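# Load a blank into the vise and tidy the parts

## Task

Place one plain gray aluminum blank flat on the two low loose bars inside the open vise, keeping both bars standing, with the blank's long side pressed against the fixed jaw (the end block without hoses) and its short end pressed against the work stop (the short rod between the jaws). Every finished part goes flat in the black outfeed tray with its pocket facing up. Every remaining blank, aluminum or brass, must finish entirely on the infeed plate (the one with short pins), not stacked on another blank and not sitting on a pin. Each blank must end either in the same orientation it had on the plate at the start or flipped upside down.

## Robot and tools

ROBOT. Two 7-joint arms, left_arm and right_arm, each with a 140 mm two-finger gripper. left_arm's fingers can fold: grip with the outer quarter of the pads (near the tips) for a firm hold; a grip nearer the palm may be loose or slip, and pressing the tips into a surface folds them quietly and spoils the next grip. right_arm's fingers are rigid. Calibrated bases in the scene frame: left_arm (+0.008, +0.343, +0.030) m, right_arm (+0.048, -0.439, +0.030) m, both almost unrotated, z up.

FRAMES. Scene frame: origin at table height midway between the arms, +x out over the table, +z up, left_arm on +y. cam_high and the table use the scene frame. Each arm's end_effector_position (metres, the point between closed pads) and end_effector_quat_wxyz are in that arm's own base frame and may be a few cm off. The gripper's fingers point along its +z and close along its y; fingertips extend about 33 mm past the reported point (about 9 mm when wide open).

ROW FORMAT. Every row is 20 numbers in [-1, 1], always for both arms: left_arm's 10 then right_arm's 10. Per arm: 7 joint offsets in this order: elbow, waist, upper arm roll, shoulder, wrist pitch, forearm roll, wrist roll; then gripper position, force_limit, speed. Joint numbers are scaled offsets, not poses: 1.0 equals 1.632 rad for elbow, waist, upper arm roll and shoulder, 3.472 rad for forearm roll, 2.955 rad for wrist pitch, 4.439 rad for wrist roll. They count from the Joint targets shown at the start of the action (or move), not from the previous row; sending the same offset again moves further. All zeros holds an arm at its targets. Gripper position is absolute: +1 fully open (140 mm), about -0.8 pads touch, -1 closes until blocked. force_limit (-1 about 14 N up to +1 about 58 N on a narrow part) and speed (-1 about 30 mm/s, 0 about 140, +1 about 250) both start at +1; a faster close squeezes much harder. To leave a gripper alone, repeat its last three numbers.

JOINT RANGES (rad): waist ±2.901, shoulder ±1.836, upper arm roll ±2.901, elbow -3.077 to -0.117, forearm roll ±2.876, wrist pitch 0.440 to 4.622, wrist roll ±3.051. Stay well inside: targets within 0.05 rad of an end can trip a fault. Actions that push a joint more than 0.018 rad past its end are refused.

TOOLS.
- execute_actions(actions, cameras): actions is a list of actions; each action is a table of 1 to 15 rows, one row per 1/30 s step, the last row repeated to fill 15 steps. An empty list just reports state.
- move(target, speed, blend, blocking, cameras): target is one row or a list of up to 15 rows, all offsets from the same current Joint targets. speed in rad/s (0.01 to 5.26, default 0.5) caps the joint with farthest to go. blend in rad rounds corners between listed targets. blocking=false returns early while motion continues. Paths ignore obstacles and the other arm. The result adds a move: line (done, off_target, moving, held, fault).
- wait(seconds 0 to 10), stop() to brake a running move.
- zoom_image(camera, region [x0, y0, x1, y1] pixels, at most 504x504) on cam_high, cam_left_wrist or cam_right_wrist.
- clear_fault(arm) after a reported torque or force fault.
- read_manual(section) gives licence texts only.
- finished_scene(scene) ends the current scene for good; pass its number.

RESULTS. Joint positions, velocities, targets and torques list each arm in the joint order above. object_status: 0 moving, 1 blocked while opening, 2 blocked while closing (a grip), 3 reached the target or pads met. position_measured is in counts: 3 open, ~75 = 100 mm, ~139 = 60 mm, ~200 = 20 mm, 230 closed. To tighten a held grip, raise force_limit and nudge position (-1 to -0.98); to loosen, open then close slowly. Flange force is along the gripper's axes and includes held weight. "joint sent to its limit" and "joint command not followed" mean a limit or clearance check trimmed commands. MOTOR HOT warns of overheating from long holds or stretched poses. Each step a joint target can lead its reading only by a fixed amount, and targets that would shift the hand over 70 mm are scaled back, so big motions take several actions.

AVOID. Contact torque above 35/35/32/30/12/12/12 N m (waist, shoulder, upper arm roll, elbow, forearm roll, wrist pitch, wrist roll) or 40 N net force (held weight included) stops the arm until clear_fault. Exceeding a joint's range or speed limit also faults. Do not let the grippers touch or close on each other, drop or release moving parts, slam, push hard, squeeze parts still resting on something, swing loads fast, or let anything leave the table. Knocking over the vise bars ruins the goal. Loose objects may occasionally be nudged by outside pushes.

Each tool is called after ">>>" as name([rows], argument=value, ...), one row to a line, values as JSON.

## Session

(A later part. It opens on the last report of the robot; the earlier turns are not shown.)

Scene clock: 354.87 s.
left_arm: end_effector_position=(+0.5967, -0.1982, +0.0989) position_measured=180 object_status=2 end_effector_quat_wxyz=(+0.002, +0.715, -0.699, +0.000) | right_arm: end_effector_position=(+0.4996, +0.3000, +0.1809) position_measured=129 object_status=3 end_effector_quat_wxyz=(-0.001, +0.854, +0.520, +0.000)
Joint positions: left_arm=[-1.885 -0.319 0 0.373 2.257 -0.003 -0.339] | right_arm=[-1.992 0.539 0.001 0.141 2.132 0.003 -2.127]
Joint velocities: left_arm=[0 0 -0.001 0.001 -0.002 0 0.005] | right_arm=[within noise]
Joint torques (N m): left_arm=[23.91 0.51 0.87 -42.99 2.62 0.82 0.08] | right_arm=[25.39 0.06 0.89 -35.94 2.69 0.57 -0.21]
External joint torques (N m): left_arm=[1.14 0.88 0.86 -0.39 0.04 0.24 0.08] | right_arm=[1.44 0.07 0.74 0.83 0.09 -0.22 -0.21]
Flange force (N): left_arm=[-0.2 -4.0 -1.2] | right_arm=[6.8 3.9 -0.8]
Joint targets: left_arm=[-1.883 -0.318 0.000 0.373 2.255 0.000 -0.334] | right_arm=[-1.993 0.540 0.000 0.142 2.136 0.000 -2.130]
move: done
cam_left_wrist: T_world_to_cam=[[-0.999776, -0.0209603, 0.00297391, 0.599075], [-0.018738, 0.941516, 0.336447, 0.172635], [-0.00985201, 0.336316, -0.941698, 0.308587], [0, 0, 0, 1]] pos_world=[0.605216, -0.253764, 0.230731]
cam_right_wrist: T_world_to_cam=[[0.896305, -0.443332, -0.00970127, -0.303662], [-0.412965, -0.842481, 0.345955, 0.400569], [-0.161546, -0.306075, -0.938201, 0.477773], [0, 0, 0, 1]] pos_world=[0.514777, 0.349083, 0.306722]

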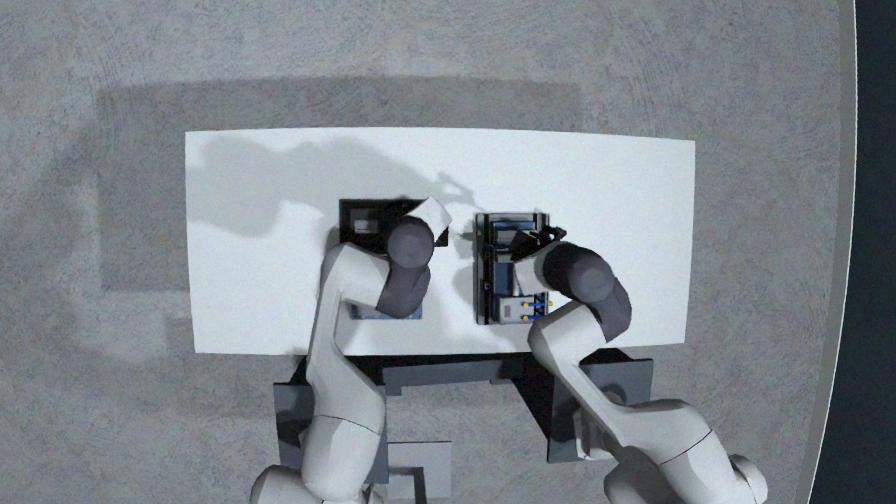

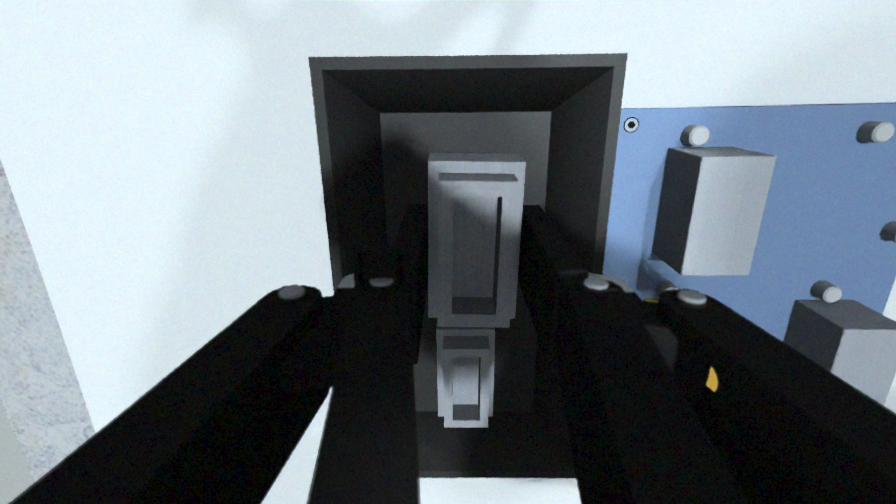

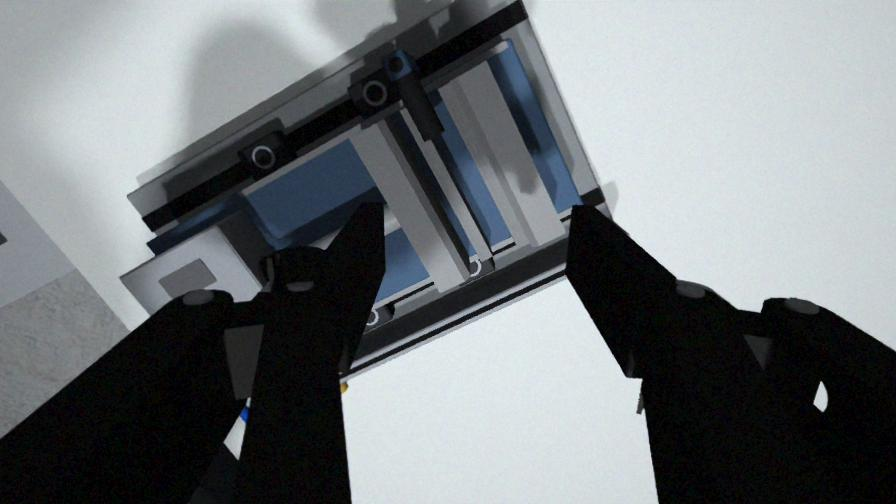

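>>> move(target=[-0.01691,0,0,0.06814,0.04728,0,0,-1,-1,-1, 0,0,0,0,0,0,0,0.0,0,0], speed=0.25, cameras=["cam_left_wrist"])

Scene clock: 370.33 s.
left_arm: end_effector_position=(+0.5953, -0.1977, +0.0282) position_measured=180 object_status=2 end_effector_quat_wxyz=(+0.003, +0.714, -0.700, -0.002) | right_arm: end_effector_position=(+0.4996, +0.3000, +0.1809) position_measured=129 object_status=3 end_effector_quat_wxyz=(-0.001, +0.854, +0.520, +0.000)
Joint positions: left_arm=[-1.912 -0.319 0 0.486 2.391 -0.003 -0.337] | right_arm=[-1.992 0.539 0.001 0.141 2.132 0.002 -2.127]
Joint velocities: left_arm=[-0.001 0 0 0 0.004 0 -0.001] | right_arm=[within noise]
Joint torques (N m): left_arm=[21.97 0.47 0.89 -45.18 2.96 0.74 0.15] | right_arm=[25.44 0.02 0.75 -35.81 2.69 0.56 -0.24]
External joint torques (N m): left_arm=[0.65 0.6 0.58 -0.8 0.4 0.23 0.14] | right_arm=[1.4 0.02 0.6 1.1 0.07 -0.22 -0.24]
Flange force (N): left_arm=[-1.1 -0.4 -0.7] | right_arm=[7.3 4.4 -0.5]
Joint targets: left_arm=[-1.910 -0.318 0.000 0.484 2.395 0.000 -0.334] | right_arm=[-1.993 0.540 0.000 0.142 2.136 0.000 -2.130]
move: done
cam_left_wrist: T_world_to_cam=[[-0.999781, -0.0194209, 0.00783566, 0.598092], [-0.0156255, 0.940898, 0.338329, 0.193811], [-0.0139432, 0.338132, -0.940995, 0.244627], [0, 0, 0, 1]] pos_world=[0.604401, -0.253457, 0.159935]

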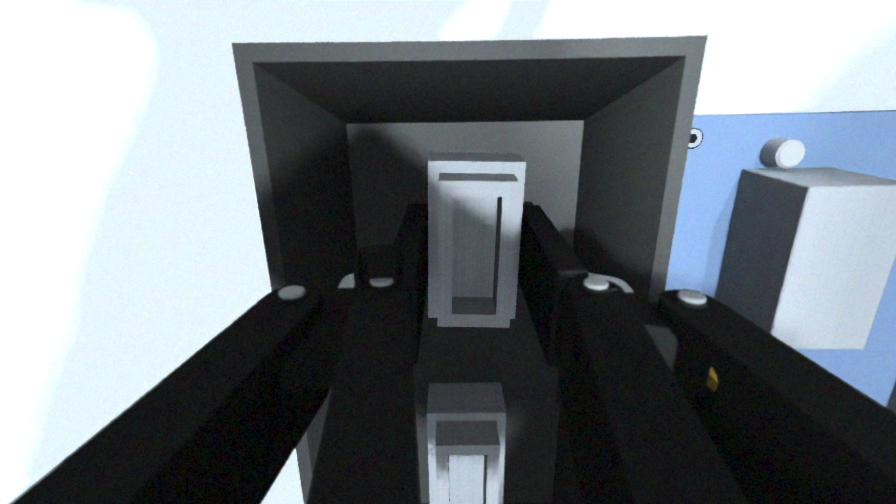

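>>> move(target=[0,0,0,0.00562,0.00315,0,0,-1,-1,-1, 0,0,0,0,0,0,0,0.0,0,0], speed=0.05, cameras=[])

>>> move(target=[0,0,0,0.00562,0.00315,0,0,-1,-1,-1, 0,0,0,0,0,0,0,0.0,0,0], speed=0.05, cameras=[])

Scene clock: 374.90 s.
left_arm: end_effector_position=(+0.5970, -0.1982, +0.0267) position_measured=180 object_status=2 end_effector_quat_wxyz=(+0.001, +0.714, -0.700, +0.000) | right_arm: end_effector_position=(+0.4996, +0.3000, +0.1808) position_measured=129 object_status=3 end_effector_quat_wxyz=(-0.001, +0.854, +0.520, +0.000)
Joint positions: left_arm=[-1.911 -0.319 0 0.49 2.4 -0.003 -0.337] | right_arm=[-1.992 0.539 0.001 0.141 2.132 0.002 -2.127]
Joint velocities: left_arm=[0.001 0 0.001 0.001 0.003 0 0] | right_arm=[within noise]
Joint torques (N m): left_arm=[21.43 0.51 0.79 -42.53 3.13 0.75 0.12] | right_arm=[25.38 0.04 0.73 -35.84 2.67 0.55 -0.2]
External joint torques (N m): left_arm=[0.22 0.83 0.64 1.82 0.57 0.24 0.11] | right_arm=[1.38 0.08 0.61 0.95 0.05 -0.23 -0.2]
Flange force (N): left_arm=[0.2 -4.7 4.3] | right_arm=[6.9 4.0 -0.7]
Joint targets: left_arm=[-1.910 -0.318 0.000 0.493 2.404 0.000 -0.334] | right_arm=[-1.993 0.540 0.000 0.142 2.136 0.000 -2.130]
move: done

Scene clock: 375.60 s.
left_arm: end_effector_position=(+0.5992, -0.1989, +0.0266) position_measured=180 object_status=2 end_effector_quat_wxyz=(+0.000, +0.714, -0.700, +0.002) | right_arm: end_effector_position=(+0.4996, +0.3000, +0.1808) position_measured=129 object_status=3 end_effector_quat_wxyz=(-0.001, +0.854, +0.520, +0.000)
Joint positions: left_arm=[-1.909 -0.319 0 0.492 2.405 -0.003 -0.337] | right_arm=[-1.992 0.539 0.001 0.141 2.132 0.002 -2.127]
Joint velocities: left_arm=[0.002 0 -0.001 0.002 0.007 -0.002 0] | right_arm=[within noise]
Joint torques (N m): left_arm=[19.95 0.49 0.67 -39.02 3.76 0.75 0.13] | right_arm=[25.35 0.01 0.7 -35.83 2.68 0.59 -0.26]
External joint torques (N m): left_arm=[-1.31 0.51 0.26 5.4 1.17 0.24 0.13] | right_arm=[1.41 -0.03 0.52 0.93 0.07 -0.2 -0.26]
Flange force (N): left_arm=[1.1 -5.9 12.0] | right_arm=[6.8 4.3 -0.7]
Joint targets: left_arm=[-1.910 -0.318 0.000 0.502 2.414 0.000 -0.334] | right_arm=[-1.993 0.540 0.000 0.142 2.136 0.000 -2.130]
move: done

>>> move(target=[0,0,0,-0.00562,-0.00315,0,0,-1,-1,-1, 0,0,0,0,0,0,0,0.0,0,0], speed=0.05, cameras=["cam_left_wrist"])

>>> zoom_image(camera="cam_left_wrist", region=[330, 100, 610, 400])

Scene clock: 379.57 s.
left_arm: end_effector_position=(+0.5993, -0.1989, +0.0266) position_measured=180 object_status=2 end_effector_quat_wxyz=(+0.000, +0.714, -0.700, +0.003) | right_arm: end_effector_position=(+0.4996, +0.3000, +0.1808) position_measured=129 object_status=3 end_effector_quat_wxyz=(-0.001, +0.854, +0.520, +0.000)
Joint positions: left_arm=[-1.909 -0.319 0 0.492 2.405 -0.003 -0.337] | right_arm=[-1.992 0.539 0.001 0.141 2.132 0.002 -2.127]
Joint torques (N m): left_arm=[20.46 0.54 0.82 -42.94 2.66 0.73 0.1] | right_arm=[25.38 -0.01 0.76 -35.88 2.68 0.56 -0.29]
External joint torques (N m): left_arm=[-0.84 0.63 0.47 1.61 0.07 0.22 0.1] | right_arm=[1.49 -0.02 0.6 0.82 0.08 -0.23 -0.29]
Flange force (N): left_arm=[-0.9 -0.7 3.1] | right_arm=[6.8 4.3 -0.9]
Joint targets: left_arm=[-1.910 -0.318 0.000 0.493 2.404 0.000 -0.334] | right_arm=[-1.993 0.540 0.000 0.142 2.136 0.000 -2.130]
move: done
cam_left_wrist: T_world_to_cam=[[-0.999811, -0.0192847, -0.0023422, 0.602378], [-0.0189552, 0.942046, 0.334947, 0.197938], [-0.00425289, 0.334928, -0.942234, 0.237111], [0, 0, 0, 1]] pos_world=[0.607025, -0.254265, 0.158526]

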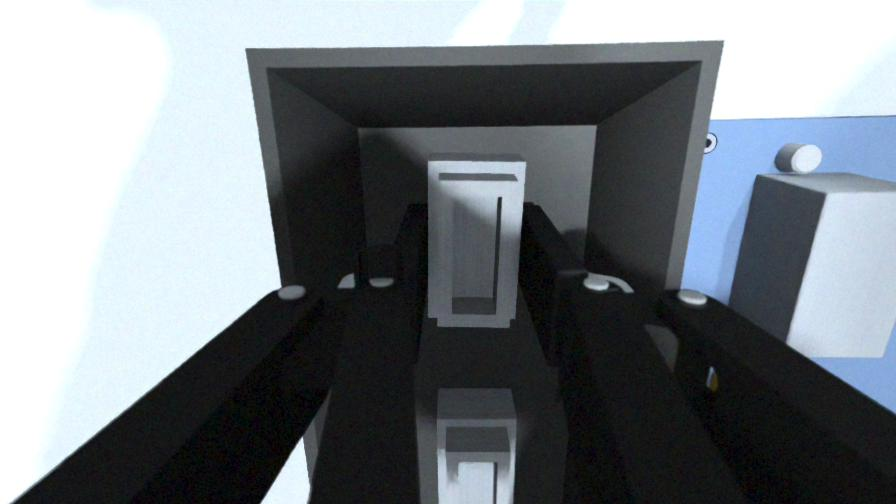

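Scaled by 1.680 (camera's finer frame: 1280x720).

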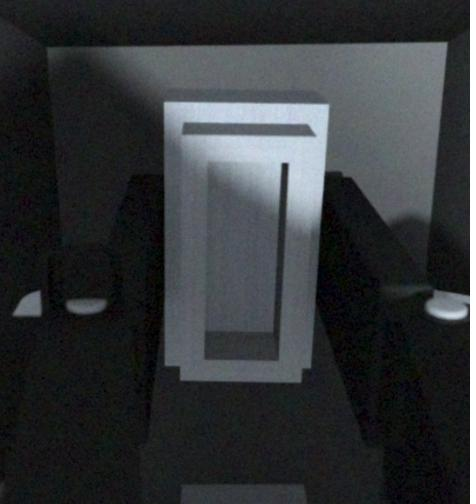

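>>> zoom_image(camera="cam_left_wrist", region=[400, 100, 560, 504])

Scaled by 1.248 (camera's finer frame: 1280x720).

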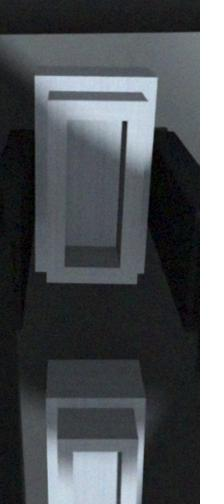

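>>> zoom_image(camera="cam_left_wrist", region=[420, 370, 540, 504])

>>> zoom_image(camera="cam_left_wrist", region=[400, 130, 560, 340])

Scaled by 3.761 (camera's finer frame: 1280x720).

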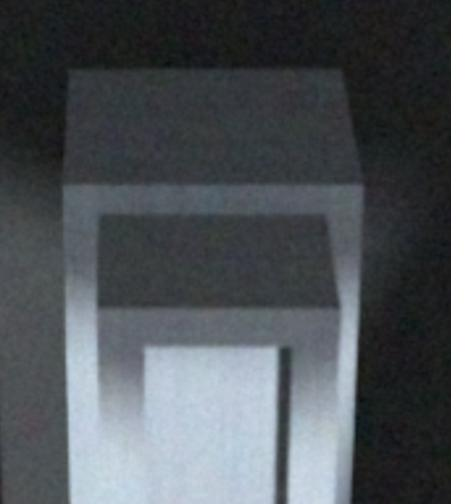

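Scaled by 2.400 (camera's finer frame: 1280x720).

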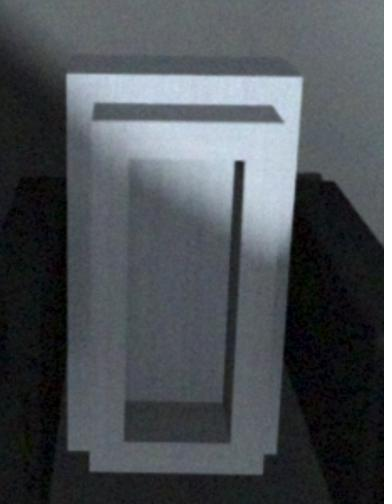

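>>> move([
  [0,0,0,-0.0022,-0.0012,0,0,-1,-1,-1, 0,0,0,0,0,0,0,0.0,0,0],
  [0,0,0,-0.0022,-0.0012,0,0,-0.08,-1,-1, 0,0,0,0,0,0,0,0.0,0,0],
  [0.01691,0,0,-0.09,-0.052,0,0,-0.08,-1,-1, 0,0,0,0,0,0,0,0.0,0,0],
], speed=[0.1,0.3,0.4], cameras=["cam_left_wrist"])

Scene clock: 416.83 s.
left_arm: end_effector_position=(+0.6032, -0.2004, +0.1176) position_measured=139 object_status=3 end_effector_quat_wxyz=(-0.005, +0.714, -0.700, +0.013) | right_arm: end_effector_position=(+0.4996, +0.3000, +0.1808) position_measured=129 object_status=3 end_effector_quat_wxyz=(-0.001, +0.854, +0.520, +0.000)
Joint positions: left_arm=[-1.882 -0.319 0 0.345 2.253 -0.003 -0.337] | right_arm=[-1.992 0.539 0.001 0.141 2.132 0.002 -2.127]
Joint velocities: left_arm=[0 0 0 -0.001 -0.005 -0.001 0] | right_arm=[within noise]
Joint torques (N m): left_arm=[22.99 0.53 0.83 -41.79 2.51 0.81 0.14] | right_arm=[25.4 -0.02 0.79 -35.91 2.69 0.58 -0.3]
External joint torques (N m): left_arm=[-0.1 0.61 0.6 0.4 -0.14 0.22 0.14] | right_arm=[1.39 0.07 0.72 0.98 0.07 -0.21 -0.3]
Flange force (N): left_arm=[-0.8 -1.2 0.3] | right_arm=[7.0 4.2 -0.6]
Joint targets: left_arm=[-1.883 -0.318 0.000 0.346 2.251 0.000 -0.334] | right_arm=[-1.993 0.540 0.000 0.142 2.136 0.000 -2.130]
move: done
cam_left_wrist: T_world_to_cam=[[-0.999549, -0.0189182, -0.0233237, 0.608913], [-0.0255202, 0.944468, 0.327612, 0.174214], [0.0158307, 0.328059, -0.944524, 0.310192], [0, 0, 0, 1]] pos_world=[0.608174, -0.254782, 0.250111]

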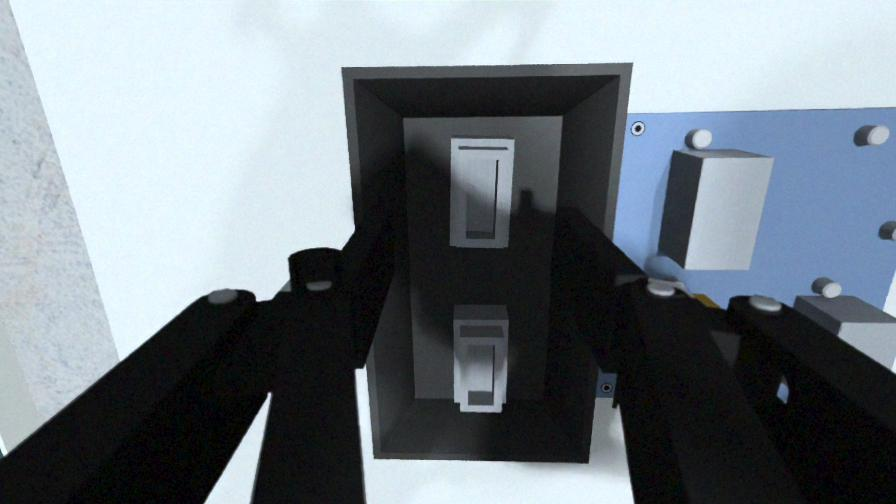

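>>> move(target=[-0.201,0.5625,0,-0.364,-0.0971,0,0,-0.08,-1,-1, 0.3566,0.2441,0,0.3192,-0.021,0,-0.0178,0.0,0,0], speed=0.8)

>>> zoom_image(camera="cam_right_wrist", region=[250, 30, 650, 350])

Scene clock: 428.73 s.
left_arm: end_effector_position=(+0.3953, +0.2691, +0.2705) position_measured=139 object_status=3 end_effector_quat_wxyz=(+0.000, +0.950, -0.311, +0.002) | right_arm: end_effector_position=(+0.4259, +0.5859, +0.0995) position_measured=129 object_status=3 end_effector_quat_wxyz=(-0.002, +0.706, +0.708, +0.001)
Joint positions: left_arm=[-2.21 0.598 0.001 -0.246 1.966 -0.003 -0.337] | right_arm=[-1.412 0.94 0.001 0.663 2.078 0.002 -2.204]
Joint velocities: left_arm=[0 -0.001 0 0 -0.003 0.001 0] | right_arm=[-0.001 0 0 0.001 -0.001 0.001 -0.007]
Joint torques (N m): left_arm=[24.35 0.96 0.29 -24.3 2.58 0.92 0.12] | right_arm=[26.35 -0.57 1.23 -51.27 2.27 0.61 -0.25]
External joint torques (N m): left_arm=[-0.2 0.92 0.47 -0.45 -0.01 0.23 0.12] | right_arm=[1.96 -0.66 0.51 0.91 -0.36 -0.21 -0.25]
Flange force (N): left_arm=[-2.2 1.3 0.1] | right_arm=[12.5 10.4 -1.3]
Joint targets: left_arm=[-2.211 0.600 0.000 -0.248 1.964 0.000 -0.334] | right_arm=[-1.411 0.939 0.000 0.663 2.074 0.000 -2.209]
move: done
cam_left_wrist: T_world_to_cam=[[-0.592136, -0.805838, -0.000438797, 0.458013], [-0.759411, 0.557839, 0.334827, 0.0676009], [-0.269572, 0.198597, -0.942279, 0.450995], [0, 0, 0, 1]] pos_world=[0.444119, 0.241808, 0.40253]
cam_right_wrist: T_world_to_cam=[[0.999777, 0.0194355, -0.00829357, -0.426898], [0.0211013, -0.939098, 0.343, 0.511201], [-0.0011221, -0.343099, -0.939299, 0.43053], [0, 0, 0, 1]] pos_world=[0.416499, 0.636079, 0.225514]

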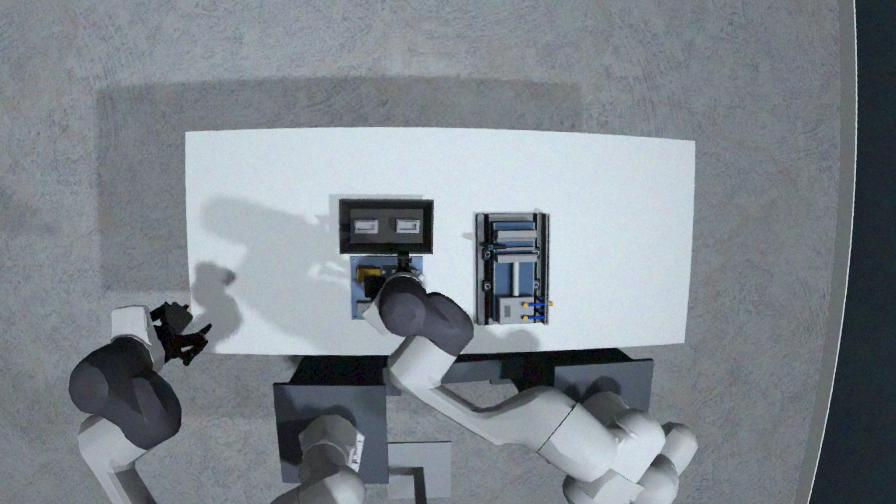

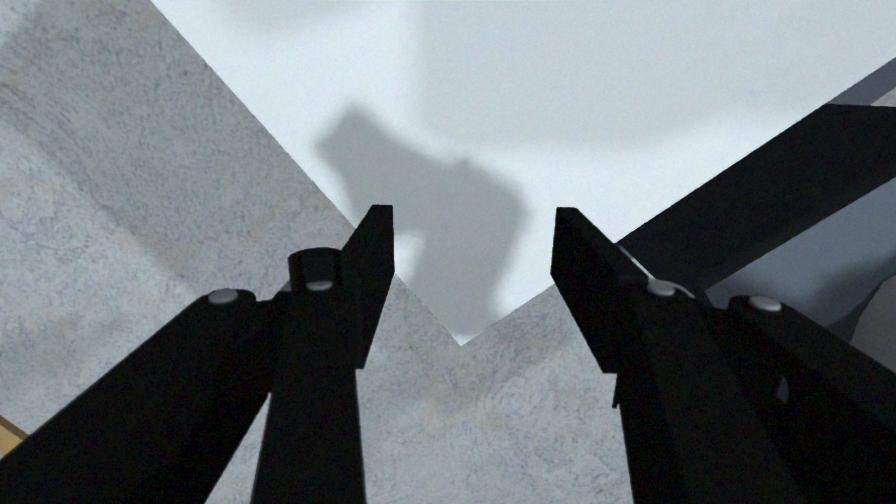

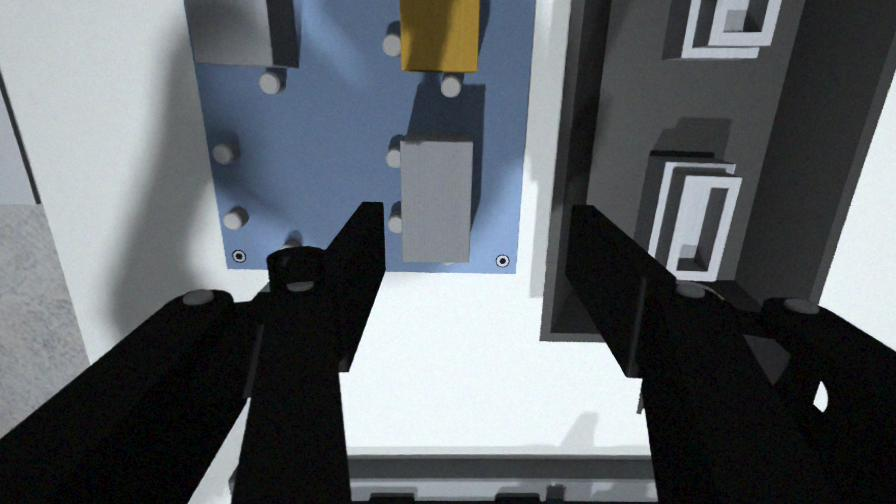

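Scaled by 1.260 (camera's finer frame: 1280x720).

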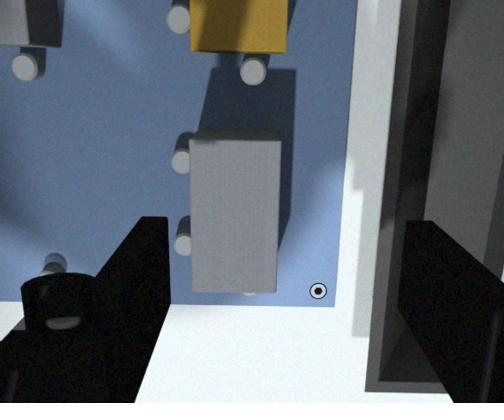

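>>> move(target=[0,0,0,0,0,0,0,-0.08,-1,-1, -0.05876,0.01103,0,0.01906,0.04298,0,0.00248,0.0,0,0], speed=0.4, cameras=["cam_right_wrist"])

>>> zoom_image(camera="cam_right_wrist", region=[350, 50, 600, 300])

Scene clock: 454.70 s.
left_arm: end_effector_position=(+0.3950, +0.2689, +0.2703) position_measured=139 object_status=3 end_effector_quat_wxyz=(+0.000, +0.950, -0.311, +0.002) | right_arm: end_effector_position=(+0.4095, +0.5810, +0.0440) position_measured=129 object_status=3 end_effector_quat_wxyz=(-0.001, +0.702, +0.712, -0.003)
Joint positions: left_arm=[-2.21 0.599 0.001 -0.246 1.965 -0.003 -0.337] | right_arm=[-1.506 0.956 0.001 0.695 2.196 0.002 -2.201]
Joint velocities: left_arm=[within noise] | right_arm=[0.001 -0.001 0.001 -0.003 0.005 0.002 0.003]
Joint torques (N m): left_arm=[24.56 0.92 0.37 -24.25 2.56 0.9 0.09] | right_arm=[24.79 -0.11 1.63 -51.57 2.77 0.56 0.03]
External joint torques (N m): left_arm=[0 0.89 0.55 -0.31 -0.02 0.21 0.09] | right_arm=[1.37 -0.12 0.95 0.28 0.19 -0.19 0.03]
Flange force (N): left_arm=[-1.8 0.4 -0.2] | right_arm=[6.7 4.7 0.3]
Joint targets: left_arm=[-2.211 0.600 0.000 -0.248 1.964 0.000 -0.334] | right_arm=[-1.507 0.957 0.000 0.694 2.201 0.000 -2.198]
move: done
cam_right_wrist: T_world_to_cam=[[0.999428, 0.0313068, -0.0127832, -0.417386], [0.0338005, -0.936331, 0.349489, 0.518891], [-0.00102794, -0.349721, -0.936853, 0.380331], [0, 0, 0, 1]] pos_world=[0.399999, 0.631931, 0.169632]

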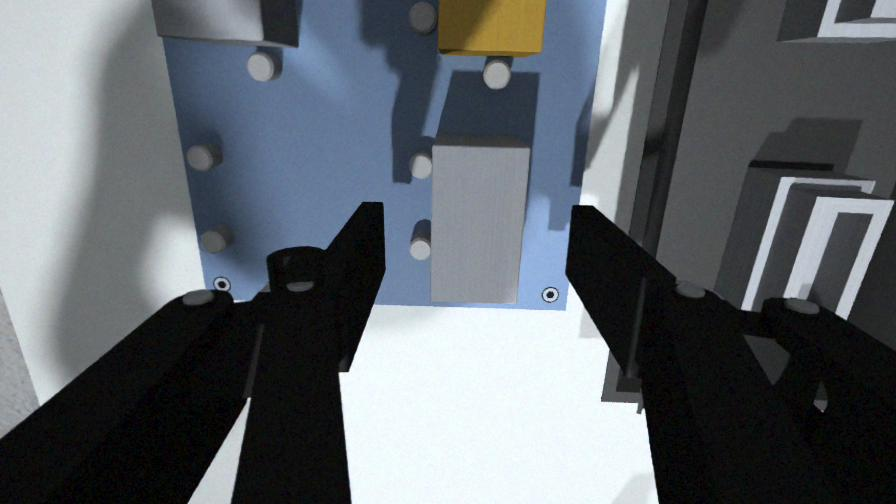

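Scaled by 2.016 (camera's finer frame: 1280x720).

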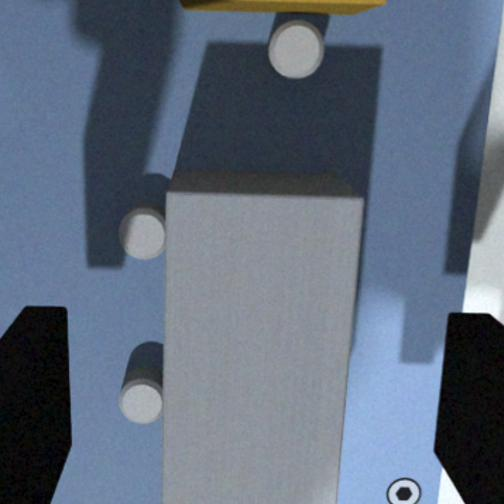

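>>> move([
  [0,0,0,0,0,0,0,-0.08,-1,-1, -0.0019,0,0,0.01464,0.00914,0,0,0.0,0,0],
  [0,0,0,0,0,0,0,-0.08,-1,-1, -0.0019,0,0,0.01464,0.00914,0,0,-1,-0.3,-1],
], speed=0.15, cameras=["cam_right_wrist"])

Scene clock: 472.70 s.
left_arm: end_effector_position=(+0.3949, +0.2688, +0.2703) position_measured=139 object_status=3 end_effector_quat_wxyz=(+0.000, +0.950, -0.311, +0.002) | right_arm: end_effector_position=(+0.4101, +0.5818, +0.0294) position_measured=180 object_status=0 end_effector_quat_wxyz=(-0.001, +0.702, +0.712, -0.002)
Joint positions: left_arm=[-2.21 0.599 0.001 -0.246 1.965 -0.003 -0.337] | right_arm=[-1.509 0.956 0.001 0.718 2.224 0.002 -2.2]
Joint torques (N m): left_arm=[24.65 0.93 0.39 -24.21 2.57 0.91 0.09] | right_arm=[24.38 -0.12 1.58 -50.81 2.78 0.55 0.06]
External joint torques (N m): left_arm=[0.16 0.91 0.57 -0.44 -0.01 0.21 0.09] | right_arm=[1.17 -0.12 0.89 1.26 0.19 -0.19 0.06]
Flange force (N): left_arm=[-1.8 0.3 -0.6] | right_arm=[8.3 5.9 2.1]
Joint targets: left_arm=[-2.211 0.600 0.000 -0.248 1.964 0.000 -0.334] | right_arm=[-1.510 0.957 0.000 0.718 2.228 0.000 -2.198]
move: done
cam_right_wrist: T_world_to_cam=[[0.999469, 0.0307182, -0.0108885, -0.417935], [0.0325876, -0.937197, 0.347274, 0.525773], [0.000462982, -0.347444, -0.937701, 0.36511], [0, 0, 0, 1]] pos_world=[0.40041, 0.632447, 0.155226]

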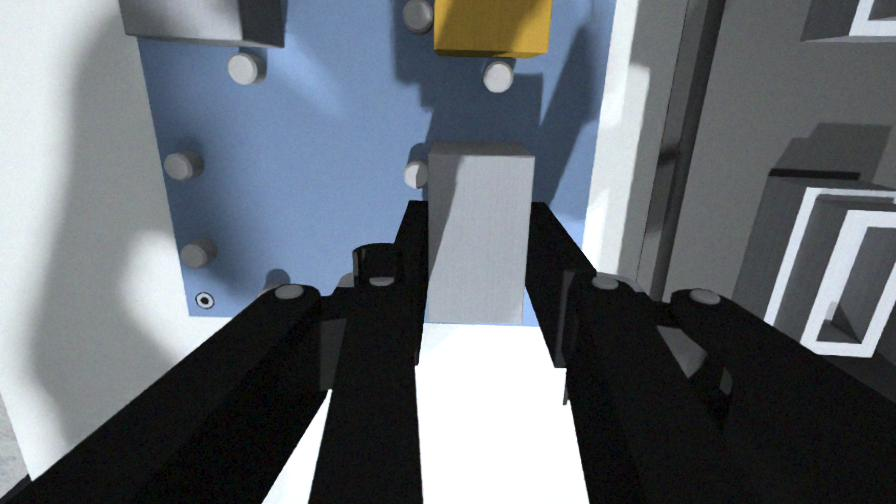

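>>> move([
  [0,0,0,0,0,0,0,-0.08,-1,-1, 0.03054,0,0,-0.07135,-0.05628,0,0,-1,-0.3,-1],
  [0,0,0,0,0,0,0,-0.08,-1,-1, -0.31942,-0.25907,0,-0.35797,-0.02129,0,-0.09698,-1,-0.3,-1],
], speed=[0.25,0.6], blend=[0.05,0])

>>> zoom_image(camera="cam_right_wrist", region=[270, 40, 680, 340])

Scene clock: 487.83 s.
left_arm: end_effector_position=(+0.3949, +0.2688, +0.2702) position_measured=139 object_status=3 end_effector_quat_wxyz=(+0.001, +0.950, -0.311, +0.002) | right_arm: end_effector_position=(+0.4945, +0.2915, +0.1677) position_measured=180 object_status=2 end_effector_quat_wxyz=(-0.002, +0.703, +0.711, -0.004)
Joint positions: left_arm=[-2.21 0.599 0.001 -0.246 1.965 -0.003 -0.337] | right_arm=[-2.031 0.534 -0.002 0.137 2.159 0.002 -2.623]
Joint velocities: left_arm=[within noise] | right_arm=[-0.002 -0.001 0 -0.001 0 0.001 -0.006]
Joint torques (N m): left_arm=[24.68 0.91 0.41 -24.19 2.6 0.92 0.13] | right_arm=[25.64 -0.3 1.2 -37.47 2.91 0.58 -0.34]
External joint torques (N m): left_arm=[0.13 0.93 0.64 -0.31 0.02 0.23 0.13] | right_arm=[2 -0.38 0.99 -1.13 0.37 -0.21 -0.34]
Flange force (N): left_arm=[-1.9 -0.1 -0.4] | right_arm=[1.8 3.6 -2.9]
Joint targets: left_arm=[-2.211 0.600 0.000 -0.248 1.964 0.000 -0.334] | right_arm=[-2.031 0.534 0.000 0.134 2.165 0.000 -2.628]
move: done
cam_left_wrist: T_world_to_cam=[[-0.592203, -0.805789, 0.000942262, 0.457133], [-0.758941, 0.558165, 0.335352, 0.0671186], [-0.270749, 0.197881, -0.942092, 0.451198], [0, 0, 0, 1]] pos_world=[0.443816, 0.241606, 0.402131]
cam_right_wrist: T_world_to_cam=[[0.999437, 0.0294806, -0.0160421, -0.490587], [0.0332274, -0.936501, 0.349088, 0.202124], [-0.00473215, -0.349424, -0.936953, 0.396883], [0, 0, 0, 1]] pos_world=[0.485473, 0.342433, 0.293431]

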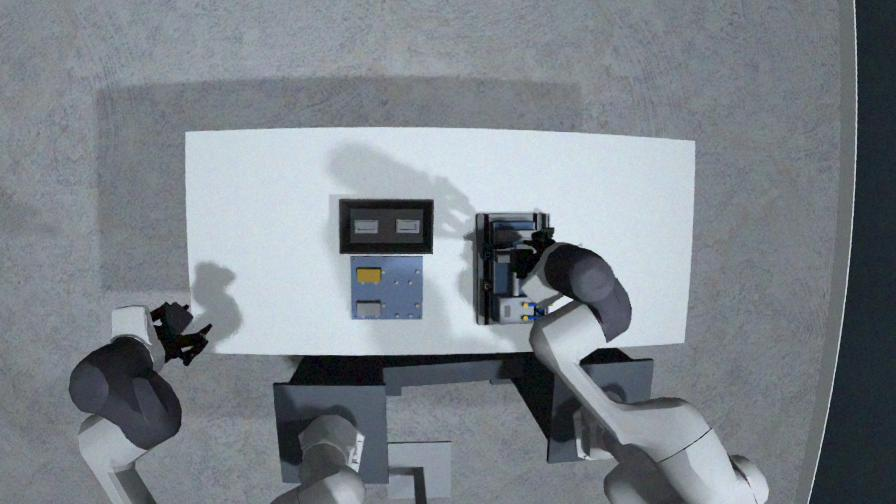

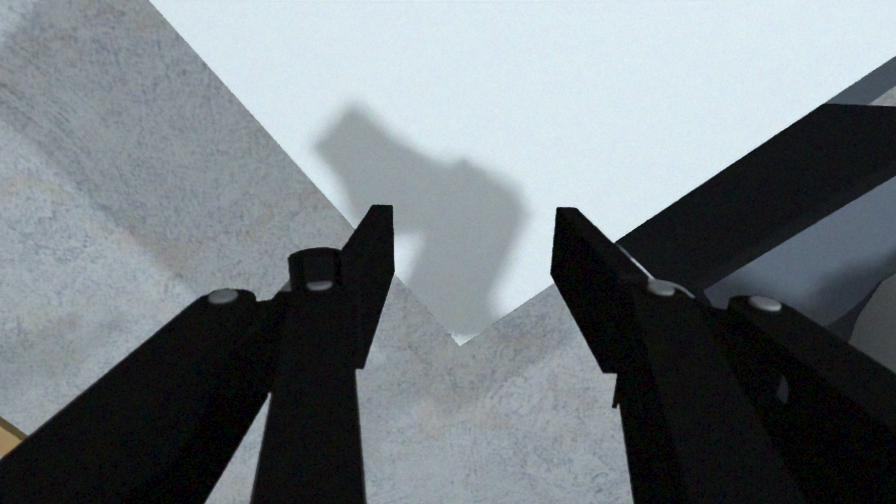

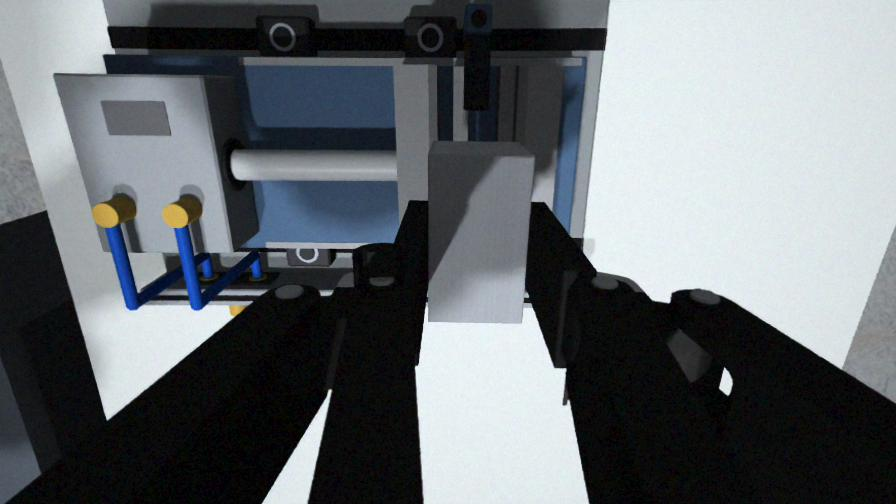

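Scaled by 1.229 (camera's finer frame: 1280x720).

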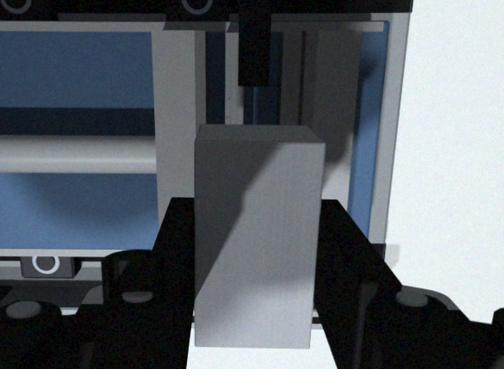

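>>> zoom_image(camera="cam_right_wrist", region=[390, 45, 610, 175])

Scaled by 2.291 (camera's finer frame: 1280x720).

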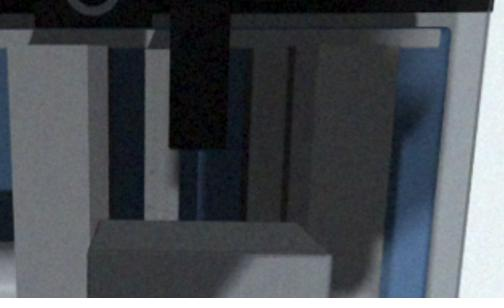

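>>> move(target=[0,0,0,0,0,0,0,-0.08,-1,-1, -0.01912,0,0,0.02114,0.0222,0,0,-1,-0.3,-1], speed=0.15, cameras=["cam_right_wrist"])

>>> zoom_image(camera="cam_right_wrist", region=[370, 0, 610, 180])

Scene clock: 508.40 s.
left_arm: end_effector_position=(+0.3949, +0.2688, +0.2702) position_measured=139 object_status=3 end_effector_quat_wxyz=(+0.001, +0.950, -0.311, +0.002) | right_arm: end_effector_position=(+0.4942, +0.2914, +0.1404) position_measured=180 object_status=2 end_effector_quat_wxyz=(-0.002, +0.702, +0.712, -0.004)
Joint positions: left_arm=[-2.21 0.599 0.001 -0.246 1.965 -0.003 -0.337] | right_arm=[-2.063 0.534 -0.002 0.17 2.224 0.002 -2.625]
Joint velocities: left_arm=[within noise] | right_arm=[0 0 0 0 0.004 0 0.002]
Joint torques (N m): left_arm=[24.72 0.88 0.44 -24.15 2.6 0.91 0.07] | right_arm=[25.34 -0.37 1.18 -37.46 2.84 0.55 -0.22]
External joint torques (N m): left_arm=[0.1 0.91 0.68 -0.22 0 0.21 0.07] | right_arm=[2.24 -0.45 0.94 -0.59 0.3 -0.2 -0.22]
Flange force (N): left_arm=[-1.8 -0.2 -0.3] | right_arm=[3.1 5.8 -2.3]
Joint targets: left_arm=[-2.211 0.600 0.000 -0.248 1.964 0.000 -0.334] | right_arm=[-2.062 0.534 0.000 0.168 2.230 0.000 -2.628]
move: done
cam_right_wrist: T_world_to_cam=[[0.999387, 0.0313637, -0.0155549, -0.49138], [0.0348213, -0.936474, 0.349003, 0.210815], [-0.00362072, -0.349331, -0.936993, 0.370707], [0, 0, 0, 1]] pos_world=[0.48508, 0.342333, 0.266131]

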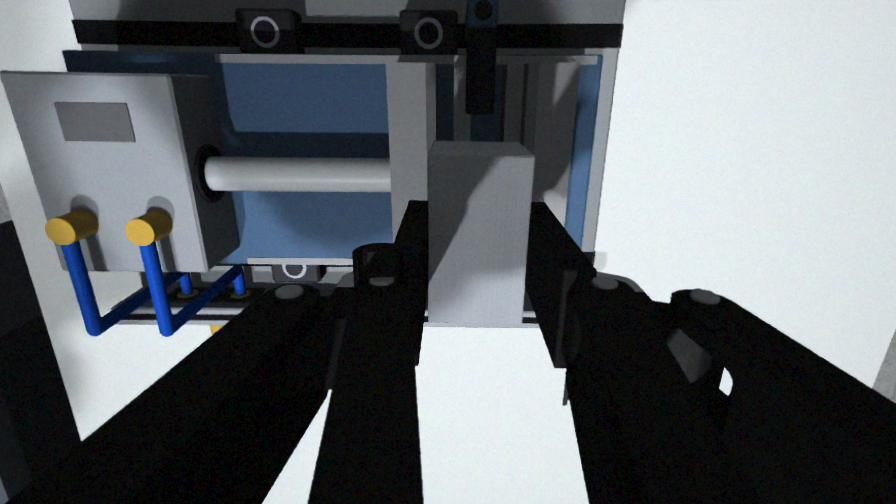

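Scaled by 2.100 (camera's finer frame: 1280x720).

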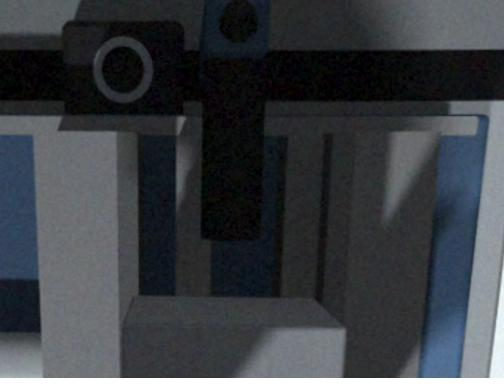

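>>> move(target=[0,0,0,0,0,0,0,-0.08,-1,-1, -0.00273,0,0,0.00432,0.0039,0,0,-1,-0.3,-1], speed=0.1, cameras=[])

>>> move(target=[0,0,0,0,0,0,0,-0.08,-1,-1, -0.00273,0,0,0.00432,0.0039,0,0,-1,-0.3,-1], speed=0.1, cameras=[])

Scene clock: 516.60 s.
left_arm: end_effector_position=(+0.3949, +0.2687, +0.2702) position_measured=139 object_status=3 end_effector_quat_wxyz=(+0.001, +0.950, -0.311, +0.002) | right_arm: end_effector_position=(+0.4946, +0.2917, +0.1361) position_measured=180 object_status=2 end_effector_quat_wxyz=(-0.002, +0.702, +0.712, -0.003)
Joint positions: left_arm=[-2.21 0.599 0.001 -0.246 1.965 -0.003 -0.337] | right_arm=[-2.067 0.534 -0.002 0.176 2.236 0.002 -2.625]
Joint velocities: left_arm=[within noise] | right_arm=[-0.001 0.002 -0.001 0 0.005 -0.001 0.002]
Joint torques (N m): left_arm=[24.71 0.92 0.38 -24.18 2.59 0.91 0.09] | right_arm=[24.98 -0.31 1.18 -37.06 2.92 0.55 -0.19]
External joint torques (N m): left_arm=[0.33 0.92 0.61 -0.5 0.03 0.22 0.09] | right_arm=[1.95 -0.28 1.03 -0.01 0.38 -0.19 -0.19]
Flange force (N): left_arm=[-1.8 -0.1 -0.9] | right_arm=[3.5 6.0 -1.0]
Joint targets: left_arm=[-2.211 0.600 0.000 -0.248 1.964 0.000 -0.334] | right_arm=[-2.067 0.534 0.000 0.175 2.242 0.000 -2.628]
move: done

Scene clock: 517.37 s.
left_arm: end_effector_position=(+0.3949, +0.2687, +0.2702) position_measured=139 object_status=3 end_effector_quat_wxyz=(+0.001, +0.950, -0.311, +0.002) | right_arm: end_effector_position=(+0.4947, +0.2917, +0.1312) position_measured=180 object_status=2 end_effector_quat_wxyz=(-0.002, +0.702, +0.712, -0.003)
Joint positions: left_arm=[-2.21 0.599 0.001 -0.246 1.965 -0.003 -0.337] | right_arm=[-2.071 0.534 -0.002 0.183 2.247 0.002 -2.625]
Joint velocities: left_arm=[within noise] | right_arm=[-0.001 -0.001 0 0 0.005 0 -0.001]
Joint torques (N m): left_arm=[24.76 0.88 0.43 -24.21 2.61 0.91 0.11] | right_arm=[24.82 -0.37 1.25 -37.2 2.94 0.56 -0.22]
External joint torques (N m): left_arm=[0.23 0.86 0.63 -0.33 0.03 0.22 0.11] | right_arm=[1.84 -0.43 1.01 0.01 0.39 -0.17 -0.22]
Flange force (N): left_arm=[-1.7 -0.3 -0.6] | right_arm=[3.2 5.8 -0.8]
Joint targets: left_arm=[-2.211 0.600 0.000 -0.248 1.964 0.000 -0.334] | right_arm=[-2.071 0.534 0.000 0.182 2.253 0.000 -2.628]
move: done

>>> move(target=[0,0,0,0,0,0,0,-0.08,-1,-1, -0.00273,0,0,0.00432,0.0039,0,0,-1,-0.3,-1], speed=0.1, cameras=[])

>>> move(target=[0,0,0,0,0,0,0,-0.08,-1,-1, -0.00273,0,0,0.00432,0.0039,0,0,-1,-0.3,-1], speed=0.1, cameras=["cam_right_wrist"])

>>> zoom_image(camera="cam_right_wrist", region=[370, 0, 610, 180])

Scene clock: 521.03 s.
left_arm: end_effector_position=(+0.3948, +0.2687, +0.2702) position_measured=139 object_status=3 end_effector_quat_wxyz=(+0.001, +0.950, -0.311, +0.002) | right_arm: end_effector_position=(+0.4947, +0.2917, +0.1262) position_measured=180 object_status=2 end_effector_quat_wxyz=(-0.002, +0.702, +0.712, -0.003)
Joint positions: left_arm=[-2.21 0.599 0.001 -0.246 1.965 -0.003 -0.337] | right_arm=[-2.075 0.534 -0.002 0.19 2.259 0.002 -2.625]
Joint velocities: left_arm=[within noise] | right_arm=[-0.001 -0.001 0 -0.001 0.004 -0.001 0.002]
Joint torques (N m): left_arm=[24.74 0.9 0.38 -24.22 2.62 0.92 0.08] | right_arm=[24.78 -0.35 1.15 -37.35 2.93 0.55 -0.23]
External joint torques (N m): left_arm=[0.13 0.9 0.6 -0.22 0.03 0.22 0.08] | right_arm=[2.01 -0.26 1.04 -0.14 0.4 -0.18 -0.23]
Flange force (N): left_arm=[-1.6 -0.3 -0.3] | right_arm=[3.4 5.9 -1.1]
Joint targets: left_arm=[-2.211 0.600 0.000 -0.248 1.964 0.000 -0.334] | right_arm=[-2.076 0.534 0.000 0.189 2.265 0.000 -2.628]
move: done

Scene clock: 521.80 s.
left_arm: end_effector_position=(+0.3948, +0.2687, +0.2702) position_measured=139 object_status=3 end_effector_quat_wxyz=(+0.001, +0.950, -0.311, +0.002) | right_arm: end_effector_position=(+0.4947, +0.2917, +0.1212) position_measured=180 object_status=2 end_effector_quat_wxyz=(-0.002, +0.702, +0.712, -0.003)
Joint positions: left_arm=[-2.21 0.599 0.001 -0.246 1.965 -0.003 -0.337] | right_arm=[-2.08 0.534 -0.002 0.197 2.27 0.002 -2.625]
Joint velocities: left_arm=[within noise] | right_arm=[-0.001 -0.001 0 -0.001 0.005 0 0]
Joint torques (N m): left_arm=[24.7 0.87 0.44 -24.19 2.62 0.92 0.13] | right_arm=[24.67 -0.31 1.16 -37.46 2.8 0.56 -0.24]
External joint torques (N m): left_arm=[0.15 0.88 0.66 -0.3 0.03 0.22 0.13] | right_arm=[1.97 -0.11 1.15 -0.07 0.26 -0.16 -0.23]
Flange force (N): left_arm=[-1.9 -0.2 -0.4] | right_arm=[3.7 6.0 -1.2]
Joint targets: left_arm=[-2.211 0.600 0.000 -0.248 1.964 0.000 -0.334] | right_arm=[-2.080 0.534 0.000 0.197 2.276 0.000 -2.628]
move: done
cam_right_wrist: T_world_to_cam=[[0.999405, 0.03144, -0.014177, -0.49237], [0.0344101, -0.936692, 0.348461, 0.218105], [-0.00232385, -0.348741, -0.937216, 0.352011], [0, 0, 0, 1]] pos_world=[0.48539, 0.342538, 0.246929]

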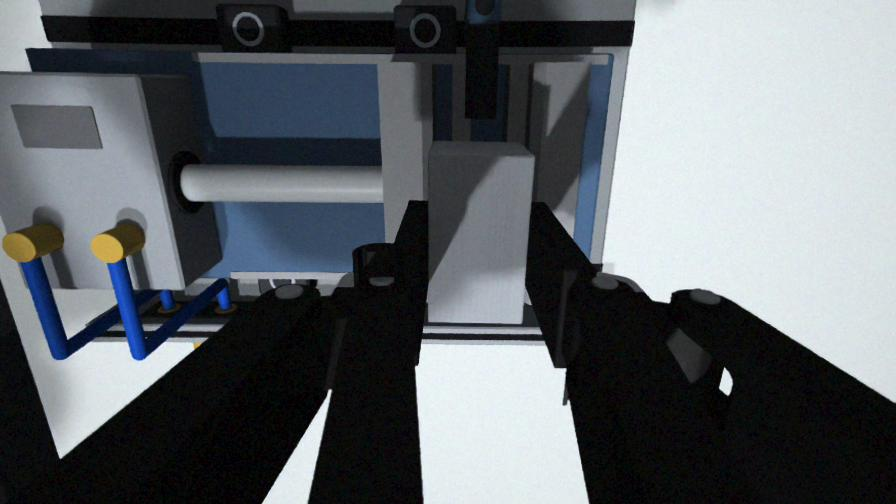

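Scaled by 2.100 (camera's finer frame: 1280x720).

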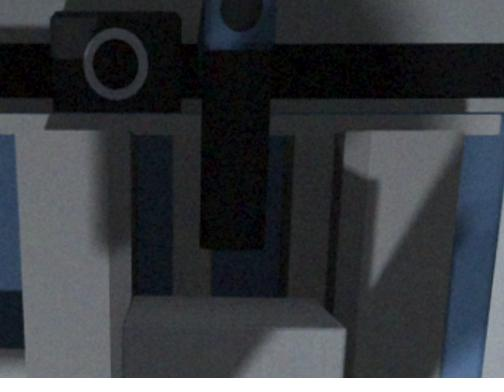

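>>> move(target=[0,0,0,0,0,0,0,-0.08,-1,-1, -0.00273,0,0,0.00432,0.0039,0,0,-1,-0.3,-1], speed=0.1, cameras=[])

>>> move(target=[0,0,0,0,0,0,0,-0.08,-1,-1, -0.00273,0,0,0.00432,0.0039,0,0,-1,-0.3,-1], speed=0.1, cameras=[])

Scene clock: 532.17 s.
left_arm: end_effector_position=(+0.3948, +0.2687, +0.2702) position_measured=139 object_status=3 end_effector_quat_wxyz=(+0.001, +0.950, -0.311, +0.002) | right_arm: end_effector_position=(+0.4946, +0.2917, +0.1162) position_measured=180 object_status=2 end_effector_quat_wxyz=(-0.002, +0.702, +0.712, -0.003)
Joint positions: left_arm=[-2.21 0.599 0.001 -0.246 1.965 -0.003 -0.337] | right_arm=[-2.084 0.534 -0.002 0.204 2.282 0.002 -2.625]
Joint velocities: left_arm=[within noise] | right_arm=[0 -0.001 0 0 0.005 -0.001 0]
Joint torques (N m): left_arm=[24.73 0.93 0.41 -24.21 2.62 0.9 0.09] | right_arm=[24.47 -0.32 1.17 -37.58 2.96 0.53 -0.23]
External joint torques (N m): left_arm=[0.23 0.91 0.61 -0.4 0.04 0.21 0.09] | right_arm=[1.83 -0.27 1.02 -0.06 0.42 -0.19 -0.23]
Flange force (N): left_arm=[-1.8 -0.1 -0.6] | right_arm=[3.1 5.5 -0.6]
Joint targets: left_arm=[-2.211 0.600 0.000 -0.248 1.964 0.000 -0.334] | right_arm=[-2.085 0.534 0.000 0.204 2.288 0.000 -2.628]
move: done

Scene clock: 532.93 s.
left_arm: end_effector_position=(+0.3948, +0.2687, +0.2702) position_measured=139 object_status=3 end_effector_quat_wxyz=(+0.001, +0.950, -0.311, +0.002) | right_arm: end_effector_position=(+0.4946, +0.2917, +0.1114) position_measured=180 object_status=2 end_effector_quat_wxyz=(-0.001, +0.702, +0.712, -0.003)
Joint positions: left_arm=[-2.21 0.599 0.001 -0.246 1.965 -0.003 -0.337] | right_arm=[-2.089 0.534 -0.002 0.211 2.293 0.002 -2.625]
Joint velocities: left_arm=[within noise] | right_arm=[-0.001 0 -0.001 0.001 0.003 0.001 0]
Joint torques (N m): left_arm=[24.7 0.88 0.39 -24.14 2.61 0.91 0.06] | right_arm=[24.18 -0.44 1.08 -37.57 2.95 0.55 -0.2]
External joint torques (N m): left_arm=[0.24 0.84 0.57 -0.36 0.04 0.22 0.06] | right_arm=[1.57 -0.5 0.81 0.21 0.39 -0.16 -0.19]
Flange force (N): left_arm=[-1.6 -0.2 -0.6] | right_arm=[2.7 5.5 0.0]
Joint targets: left_arm=[-2.211 0.600 0.000 -0.248 1.964 0.000 -0.334] | right_arm=[-2.089 0.534 0.000 0.211 2.299 0.000 -2.628]
move: done

>>> move(target=[0,0,0,0,0,0,0,-0.08,-1,-1, -0.00273,0,0,0.00432,0.0039,0,0,-1,-0.3,-1], speed=0.1, cameras=["cam_right_wrist"])

>>> zoom_image(camera="cam_right_wrist", region=[370, 0, 610, 180])

Scene clock: 535.50 s.
left_arm: end_effector_position=(+0.3948, +0.2687, +0.2702) position_measured=139 object_status=3 end_effector_quat_wxyz=(+0.001, +0.950, -0.311, +0.002) | right_arm: end_effector_position=(+0.4946, +0.2916, +0.1066) position_measured=180 object_status=2 end_effector_quat_wxyz=(-0.001, +0.702, +0.712, -0.003)
Joint positions: left_arm=[-2.21 0.599 0.001 -0.246 1.965 -0.003 -0.337] | right_arm=[-2.093 0.534 -0.002 0.218 2.305 0.002 -2.625]
Joint velocities: left_arm=[within noise] | right_arm=[-0.001 0 0.001 0 0.003 0.001 -0.001]
Joint torques (N m): left_arm=[24.73 0.87 0.46 -24.17 2.63 0.91 0.1] | right_arm=[24.44 -0.28 1.21 -37.83 2.86 0.52 -0.18]
External joint torques (N m): left_arm=[0.11 0.79 0.59 -0.17 0.04 0.21 0.1] | right_arm=[2.04 -0.34 0.94 -0.04 0.31 -0.18 -0.18]
Flange force (N): left_arm=[-1.6 -0.4 -0.2] | right_arm=[3.5 6.3 -0.9]
Joint targets: left_arm=[-2.211 0.600 0.000 -0.248 1.964 0.000 -0.334] | right_arm=[-2.093 0.534 0.000 0.218 2.311 0.000 -2.628]
move: done
cam_right_wrist: T_world_to_cam=[[0.999414, 0.0315304, -0.0133458, -0.492605], [0.0342045, -0.93681, 0.348162, 0.223224], [-0.00152481, -0.348414, -0.937339, 0.337786], [0, 0, 0, 1]] pos_world=[0.485196, 0.34234, 0.232328]

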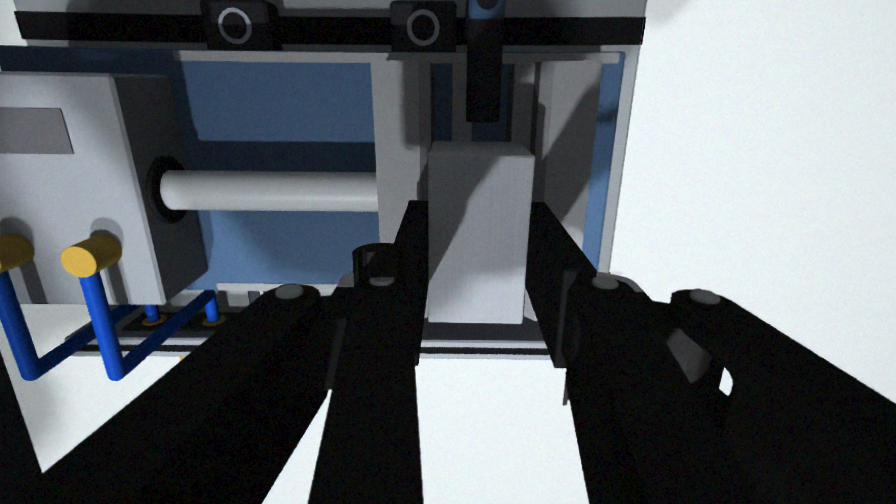

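Scaled by 2.100 (camera's finer frame: 1280x720).

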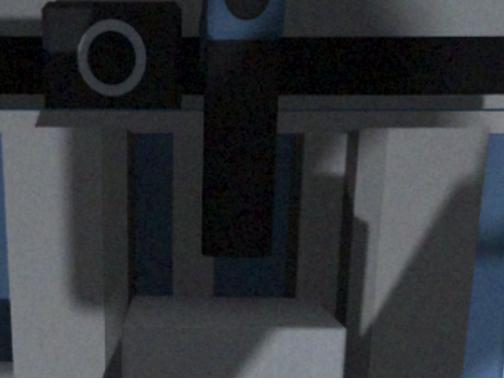

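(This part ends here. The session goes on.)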